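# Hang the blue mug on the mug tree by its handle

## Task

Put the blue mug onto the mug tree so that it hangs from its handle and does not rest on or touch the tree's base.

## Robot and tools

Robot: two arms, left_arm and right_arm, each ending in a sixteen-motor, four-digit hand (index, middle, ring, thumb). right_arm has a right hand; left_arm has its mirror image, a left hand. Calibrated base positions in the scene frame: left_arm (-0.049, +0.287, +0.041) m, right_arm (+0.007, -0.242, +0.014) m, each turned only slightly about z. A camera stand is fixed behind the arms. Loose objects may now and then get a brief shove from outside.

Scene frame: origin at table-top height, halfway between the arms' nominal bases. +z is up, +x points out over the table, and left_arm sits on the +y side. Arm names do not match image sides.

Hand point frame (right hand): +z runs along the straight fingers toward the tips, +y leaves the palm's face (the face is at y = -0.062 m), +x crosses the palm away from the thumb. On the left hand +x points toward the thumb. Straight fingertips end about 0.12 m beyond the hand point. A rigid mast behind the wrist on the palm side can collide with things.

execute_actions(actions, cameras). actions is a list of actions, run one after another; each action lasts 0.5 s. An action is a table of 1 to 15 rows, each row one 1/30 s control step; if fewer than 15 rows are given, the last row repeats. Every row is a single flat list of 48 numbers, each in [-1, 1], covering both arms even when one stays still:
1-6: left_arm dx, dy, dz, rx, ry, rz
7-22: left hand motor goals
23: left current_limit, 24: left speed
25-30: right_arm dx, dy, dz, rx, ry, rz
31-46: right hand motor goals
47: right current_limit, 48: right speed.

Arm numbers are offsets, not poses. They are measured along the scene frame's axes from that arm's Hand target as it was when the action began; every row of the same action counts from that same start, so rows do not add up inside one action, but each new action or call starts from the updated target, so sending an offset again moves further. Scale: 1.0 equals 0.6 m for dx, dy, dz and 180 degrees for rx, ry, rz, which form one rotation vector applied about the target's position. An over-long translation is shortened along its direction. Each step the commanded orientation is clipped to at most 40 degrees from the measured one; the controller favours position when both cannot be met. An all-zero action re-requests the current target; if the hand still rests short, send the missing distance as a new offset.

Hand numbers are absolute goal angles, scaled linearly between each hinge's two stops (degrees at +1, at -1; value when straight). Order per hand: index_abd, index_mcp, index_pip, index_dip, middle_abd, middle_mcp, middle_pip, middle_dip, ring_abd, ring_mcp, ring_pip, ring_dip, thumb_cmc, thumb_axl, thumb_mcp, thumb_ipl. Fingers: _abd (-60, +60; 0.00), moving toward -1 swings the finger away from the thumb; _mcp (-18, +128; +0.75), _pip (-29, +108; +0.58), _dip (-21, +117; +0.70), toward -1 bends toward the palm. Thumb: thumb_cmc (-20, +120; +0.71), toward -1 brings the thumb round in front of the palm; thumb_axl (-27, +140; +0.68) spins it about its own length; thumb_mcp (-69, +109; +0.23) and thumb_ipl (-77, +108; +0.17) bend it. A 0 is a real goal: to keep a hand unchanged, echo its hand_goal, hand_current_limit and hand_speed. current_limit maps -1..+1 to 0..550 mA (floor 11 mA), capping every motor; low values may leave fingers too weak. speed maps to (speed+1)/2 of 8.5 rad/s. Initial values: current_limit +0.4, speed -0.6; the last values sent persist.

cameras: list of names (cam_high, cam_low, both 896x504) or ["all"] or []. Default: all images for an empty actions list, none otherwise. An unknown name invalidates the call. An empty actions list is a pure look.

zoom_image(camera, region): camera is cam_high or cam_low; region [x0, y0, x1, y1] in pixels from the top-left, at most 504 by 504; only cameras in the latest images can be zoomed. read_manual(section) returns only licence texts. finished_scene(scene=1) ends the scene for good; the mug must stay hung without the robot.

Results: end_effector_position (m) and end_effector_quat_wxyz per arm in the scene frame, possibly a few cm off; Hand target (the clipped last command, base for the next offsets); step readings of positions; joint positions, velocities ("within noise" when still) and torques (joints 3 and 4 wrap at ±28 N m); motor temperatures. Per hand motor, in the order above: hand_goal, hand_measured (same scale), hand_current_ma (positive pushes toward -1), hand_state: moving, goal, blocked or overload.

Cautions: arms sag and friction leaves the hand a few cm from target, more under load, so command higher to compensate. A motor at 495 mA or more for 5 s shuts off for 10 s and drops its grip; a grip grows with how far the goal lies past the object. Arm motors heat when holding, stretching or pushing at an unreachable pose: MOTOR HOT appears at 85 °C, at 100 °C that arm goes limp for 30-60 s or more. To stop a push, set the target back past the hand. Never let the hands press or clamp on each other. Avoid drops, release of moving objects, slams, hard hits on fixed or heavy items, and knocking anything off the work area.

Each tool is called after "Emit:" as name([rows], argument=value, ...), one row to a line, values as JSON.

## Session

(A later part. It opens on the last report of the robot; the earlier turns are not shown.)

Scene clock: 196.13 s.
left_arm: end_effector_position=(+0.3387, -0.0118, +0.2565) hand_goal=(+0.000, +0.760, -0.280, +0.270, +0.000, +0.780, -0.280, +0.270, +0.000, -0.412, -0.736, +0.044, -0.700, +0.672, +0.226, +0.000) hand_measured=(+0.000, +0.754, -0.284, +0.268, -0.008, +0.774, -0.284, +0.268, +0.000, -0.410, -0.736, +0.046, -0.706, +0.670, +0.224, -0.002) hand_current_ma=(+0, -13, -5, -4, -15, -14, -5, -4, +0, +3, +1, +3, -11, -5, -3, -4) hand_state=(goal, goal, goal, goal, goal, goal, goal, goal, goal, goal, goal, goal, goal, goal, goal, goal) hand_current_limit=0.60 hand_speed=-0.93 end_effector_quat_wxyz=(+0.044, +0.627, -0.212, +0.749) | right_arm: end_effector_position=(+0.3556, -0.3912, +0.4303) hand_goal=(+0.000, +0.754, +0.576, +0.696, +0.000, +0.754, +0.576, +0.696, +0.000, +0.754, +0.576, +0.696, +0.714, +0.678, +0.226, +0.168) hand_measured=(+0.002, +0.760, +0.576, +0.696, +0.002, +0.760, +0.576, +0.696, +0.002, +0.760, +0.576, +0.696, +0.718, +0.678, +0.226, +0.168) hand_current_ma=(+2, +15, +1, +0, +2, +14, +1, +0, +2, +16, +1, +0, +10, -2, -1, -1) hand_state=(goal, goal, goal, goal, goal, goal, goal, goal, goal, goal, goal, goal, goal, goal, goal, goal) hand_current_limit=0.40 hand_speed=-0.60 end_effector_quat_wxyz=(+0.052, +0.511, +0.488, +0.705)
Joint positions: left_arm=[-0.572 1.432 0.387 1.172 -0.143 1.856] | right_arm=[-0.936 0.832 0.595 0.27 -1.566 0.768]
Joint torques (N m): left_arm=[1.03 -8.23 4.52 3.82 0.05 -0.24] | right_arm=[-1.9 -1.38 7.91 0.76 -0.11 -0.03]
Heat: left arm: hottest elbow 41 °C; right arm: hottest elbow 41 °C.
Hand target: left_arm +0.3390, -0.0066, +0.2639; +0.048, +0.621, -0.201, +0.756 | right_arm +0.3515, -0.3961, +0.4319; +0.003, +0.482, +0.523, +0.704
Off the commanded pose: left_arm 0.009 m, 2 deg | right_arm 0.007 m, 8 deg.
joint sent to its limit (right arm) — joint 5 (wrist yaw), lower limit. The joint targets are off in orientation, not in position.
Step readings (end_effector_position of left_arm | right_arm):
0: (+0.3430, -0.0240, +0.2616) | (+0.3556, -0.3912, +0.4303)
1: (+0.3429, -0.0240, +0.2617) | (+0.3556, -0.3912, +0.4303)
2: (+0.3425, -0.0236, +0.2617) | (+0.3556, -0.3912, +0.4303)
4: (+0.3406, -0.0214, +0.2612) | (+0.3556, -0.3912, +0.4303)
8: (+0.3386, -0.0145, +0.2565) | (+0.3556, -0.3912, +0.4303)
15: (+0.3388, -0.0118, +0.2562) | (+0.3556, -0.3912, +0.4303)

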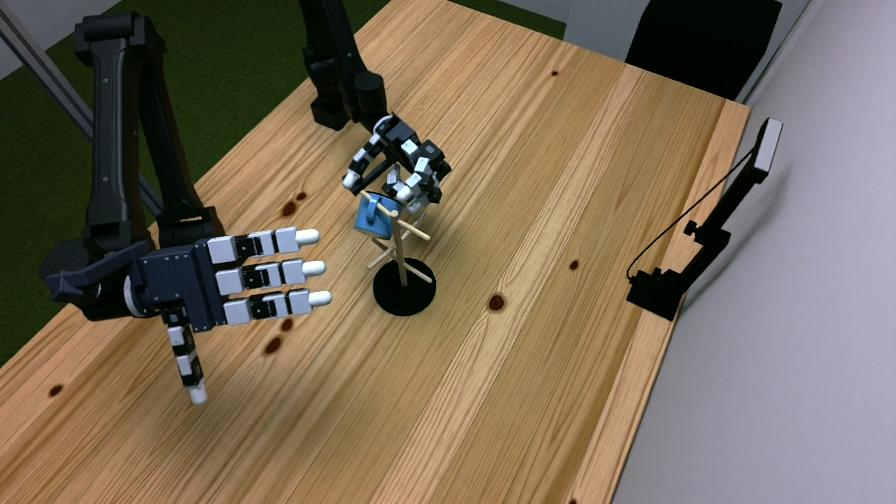

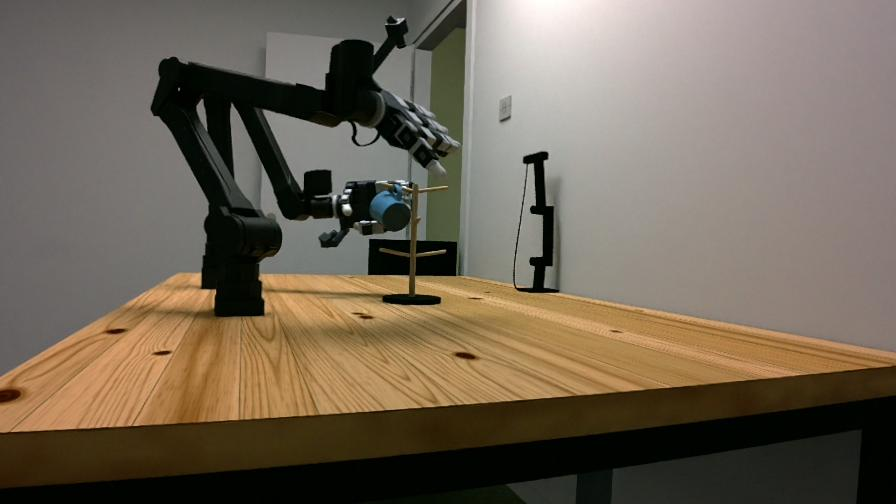

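Emit:
execute_actions([
  [[-0.006,0.028,0,0,0,0,0,0.76,-0.28,0.27,0,0.78,-0.28,0.27,0,-0.413,-0.737,0.044,-0.70,0.672,0.226,0.0,0.6,-0.93,0,0,0,0,0,0,0,0.754,0.576,0.696,0,0.754,0.576,0.696,0,0.754,0.576,0.696,0.714,0.678,0.226,0.168,0.4,-0.6]],
], cameras=["all"])

Emit:
zoom_image(camera="cam_low", region=[340, 165, 440, 240])

Emit:
zoom_image(camera="cam_high", region=[335, 155, 455, 255])

Scene clock: 197.47 s.
left_arm: end_effector_position=(+0.3360, +0.0049, +0.2546) hand_goal=(+0.000, +0.760, -0.280, +0.270, +0.000, +0.780, -0.280, +0.270, +0.000, -0.412, -0.736, +0.044, -0.700, +0.672, +0.226, +0.000) hand_measured=(+0.000, +0.754, -0.284, +0.268, -0.008, +0.774, -0.282, +0.268, +0.000, -0.410, -0.736, +0.046, -0.706, +0.670, +0.224, -0.002) hand_current_ma=(+0, -11, -5, -4, -15, -12, -5, -4, +0, +3, +1, +3, -12, -5, -3, -4) hand_state=(goal, goal, goal, goal, goal, goal, goal, goal, goal, goal, goal, goal, goal, goal, goal, goal) hand_current_limit=0.60 hand_speed=-0.93 end_effector_quat_wxyz=(+0.044, +0.628, -0.212, +0.747) | right_arm: end_effector_position=(+0.3556, -0.3912, +0.4303) hand_goal=(+0.000, +0.754, +0.576, +0.696, +0.000, +0.754, +0.576, +0.696, +0.000, +0.754, +0.576, +0.696, +0.714, +0.678, +0.226, +0.168) hand_measured=(+0.002, +0.760, +0.576, +0.696, +0.002, +0.760, +0.576, +0.696, +0.002, +0.760, +0.576, +0.696, +0.718, +0.678, +0.226, +0.168) hand_current_ma=(+2, +15, +1, +0, +2, +14, +1, +0, +2, +16, +1, +0, +10, -2, -1, -1) hand_state=(goal, goal, goal, goal, goal, goal, goal, goal, goal, goal, goal, goal, goal, goal, goal, goal) hand_current_limit=0.40 hand_speed=-0.60 end_effector_quat_wxyz=(+0.052, +0.511, +0.488, +0.705)
Joint positions: left_arm=[-0.528 1.41 0.359 1.173 -0.099 1.849] | right_arm=[-0.936 0.832 0.595 0.27 -1.566 0.768]
Joint torques (N m): left_arm=[0.79 -8.35 4.4 3.73 0.04 -0.23] | right_arm=[-0.91 -1.03 8.02 0.92 -0.14 0.02]
Heat: left arm: hottest elbow 41 °C; right arm: hottest elbow 41 °C.
Hand target: left_arm +0.3353, +0.0102, +0.2640; +0.048, +0.621, -0.201, +0.756 | right_arm +0.3515, -0.3961, +0.4319; +0.003, +0.482, +0.523, +0.704
Off the commanded pose: left_arm 0.011 m, 2 deg | right_arm 0.007 m, 8 deg.
joint sent to its limit (right arm) — joint 5 (wrist yaw), lower limit. The joint targets are off in orientation, not in position.
Step readings (end_effector_position of left_arm | right_arm):
0: (+0.3387, -0.0118, +0.2565) | (+0.3556, -0.3912, +0.4303)
1: (+0.3385, -0.0120, +0.2565) | (+0.3556, -0.3912, +0.4303)
2: (+0.3380, -0.0114, +0.2560) | (+0.3556, -0.3912, +0.4303)
4: (+0.3361, -0.0087, +0.2552) | (+0.3556, -0.3912, +0.4303)
8: (+0.3354, +0.0016, +0.2531) | (+0.3556, -0.3912, +0.4303)
15: (+0.3361, +0.0050, +0.2545) | (+0.3556, -0.3912, +0.4303)

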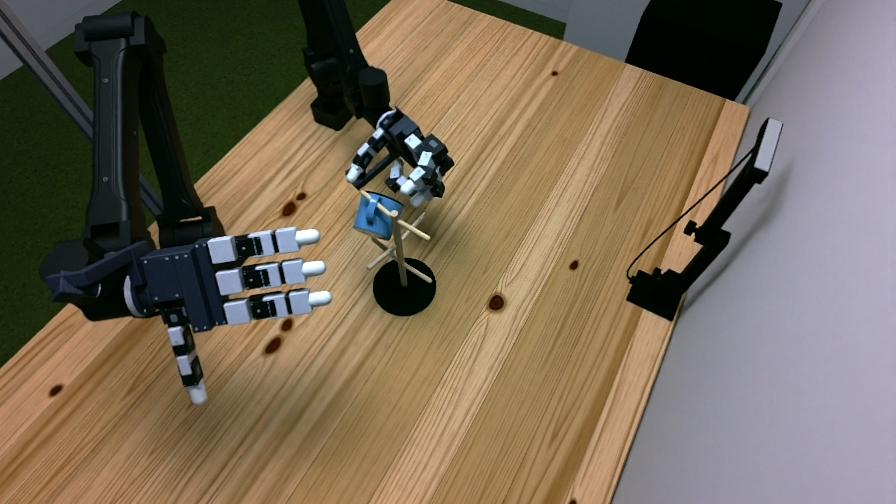

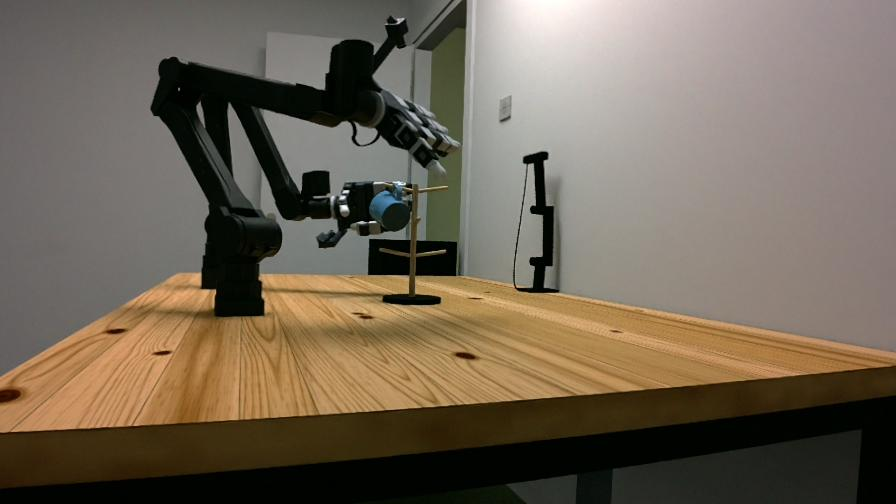

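Scaled by 5.040 from the camera's 896x504 image, which has a finer 1280x720 frame.

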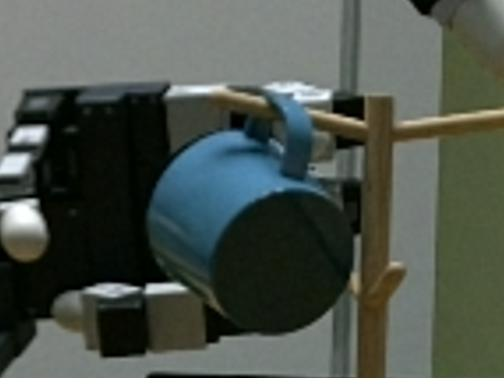

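Scaled by 4.200 from the camera's 896x504 image, which has a finer 1280x720 frame.

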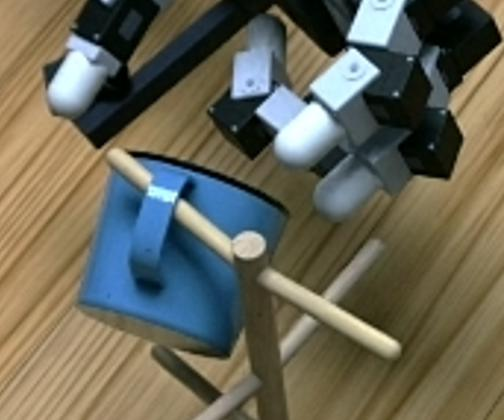

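Emit:
execute_actions([
  [[-0.01,0.05,0.0,0,0,0,0,0.76,-0.28,0.27,0,0.78,-0.28,0.27,0,-0.413,-0.737,0.044,-0.70,0.672,0.226,0.0,0.6,-0.93,0,0,0,0,0,0,0,0.754,0.576,0.696,0,0.754,0.576,0.696,0,0.754,0.576,0.696,0.714,0.678,0.226,0.168,0.4,-0.6]],
], cameras=["all"])

Emit:
zoom_image(camera="cam_high", region=[335, 155, 455, 255])

Emit:
zoom_image(camera="cam_low", region=[340, 165, 440, 240])

Scene clock: 198.60 s.
left_arm: end_effector_position=(+0.3302, +0.0349, +0.2559) hand_goal=(+0.000, +0.760, -0.280, +0.270, +0.000, +0.780, -0.280, +0.270, +0.000, -0.412, -0.736, +0.044, -0.700, +0.672, +0.226, +0.000) hand_measured=(+0.000, +0.756, -0.282, +0.268, -0.008, +0.776, -0.282, +0.268, +0.000, -0.410, -0.736, +0.046, -0.706, +0.670, +0.224, -0.002) hand_current_ma=(+0, -8, -4, -4, -15, -9, -4, -4, +0, +3, +1, +3, -12, -5, -3, -4) hand_state=(goal, goal, goal, goal, goal, goal, goal, goal, goal, goal, goal, goal, goal, goal, goal, goal) hand_current_limit=0.60 hand_speed=-0.93 end_effector_quat_wxyz=(+0.045, +0.627, -0.211, +0.748) | right_arm: end_effector_position=(+0.3556, -0.3912, +0.4303) hand_goal=(+0.000, +0.754, +0.576, +0.696, +0.000, +0.754, +0.576, +0.696, +0.000, +0.754, +0.576, +0.696, +0.714, +0.678, +0.226, +0.168) hand_measured=(+0.002, +0.760, +0.576, +0.696, +0.002, +0.760, +0.576, +0.696, +0.002, +0.760, +0.576, +0.696, +0.718, +0.678, +0.226, +0.168) hand_current_ma=(+2, +15, +1, +0, +2, +14, +1, +0, +2, +16, +1, +0, +10, -2, -1, -1) hand_state=(goal, goal, goal, goal, goal, goal, goal, goal, goal, goal, goal, goal, goal, goal, goal, goal) hand_current_limit=0.40 hand_speed=-0.60 end_effector_quat_wxyz=(+0.052, +0.511, +0.488, +0.705)
Joint positions: left_arm=[-0.44 1.361 0.312 1.173 -0.012 1.837] | right_arm=[-0.936 0.832 0.595 0.27 -1.566 0.768]
Joint torques (N m): left_arm=[0.97 -7.65 4.42 3.6 0.06 -0.23] | right_arm=[-0.26 -0.91 7.84 0.69 -0.15 -0.03]
Heat: left arm: hottest elbow 41 °C; right arm: hottest elbow 41 °C.
Hand target: left_arm +0.3293, +0.0402, +0.2640; +0.048, +0.621, -0.201, +0.756 | right_arm +0.3515, -0.3961, +0.4319; +0.003, +0.482, +0.523, +0.704
Off the commanded pose: left_arm 0.010 m, 2 deg | right_arm 0.007 m, 8 deg.
joint sent to its limit (right arm) — joint 5 (wrist yaw), lower limit. The joint targets are off in orientation, not in position.
Step readings (end_effector_position of left_arm | right_arm):
0: (+0.3360, +0.0049, +0.2546) | (+0.3556, -0.3912, +0.4303)
1: (+0.3355, +0.0047, +0.2544) | (+0.3556, -0.3912, +0.4303)
2: (+0.3345, +0.0056, +0.2542) | (+0.3556, -0.3912, +0.4303)
4: (+0.3306, +0.0110, +0.2533) | (+0.3556, -0.3912, +0.4303)
8: (+0.3302, +0.0298, +0.2529) | (+0.3556, -0.3912, +0.4303)
15: (+0.3304, +0.0351, +0.2558) | (+0.3556, -0.3912, +0.4303)

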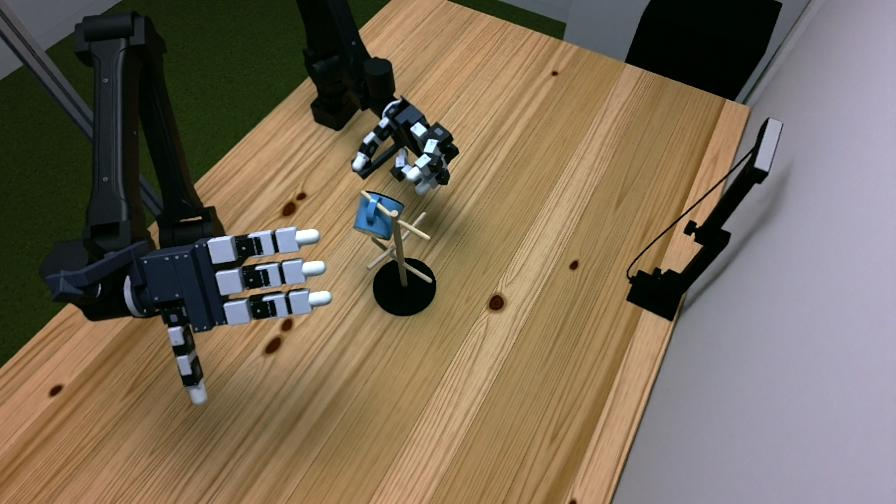

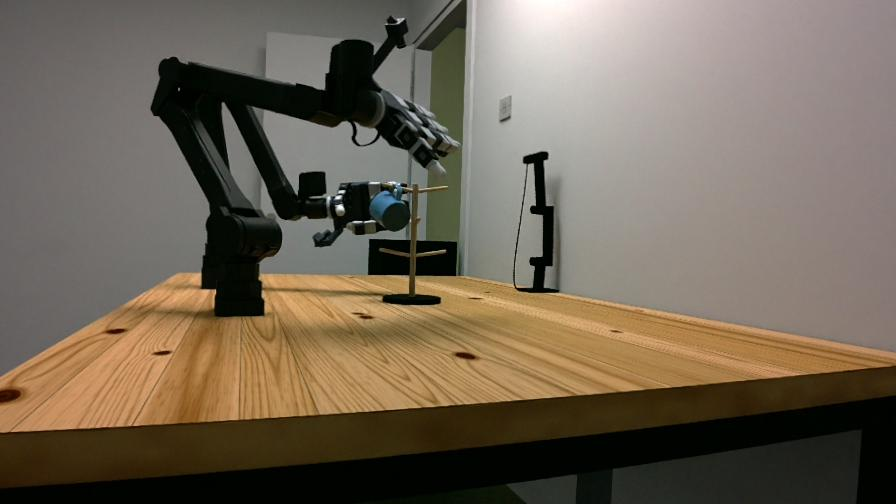

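Scaled by 4.200 from the camera's 896x504 image, which has a finer 1280x720 frame.

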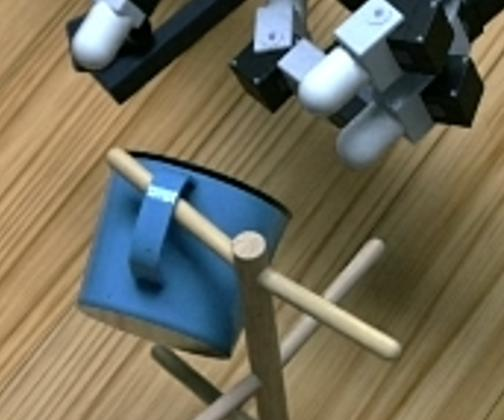

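Scaled by 5.040 from the camera's 896x504 image, which has a finer 1280x720 frame.

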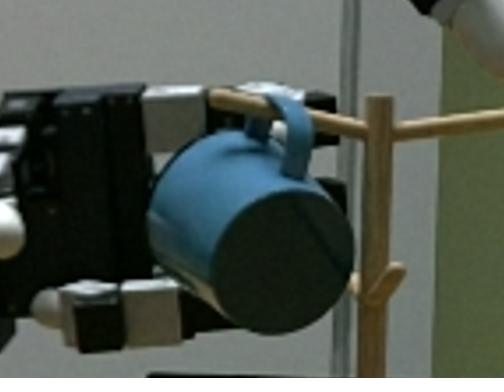

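Emit:
finished_scene(scene=1)

The scene is finished: the task was done.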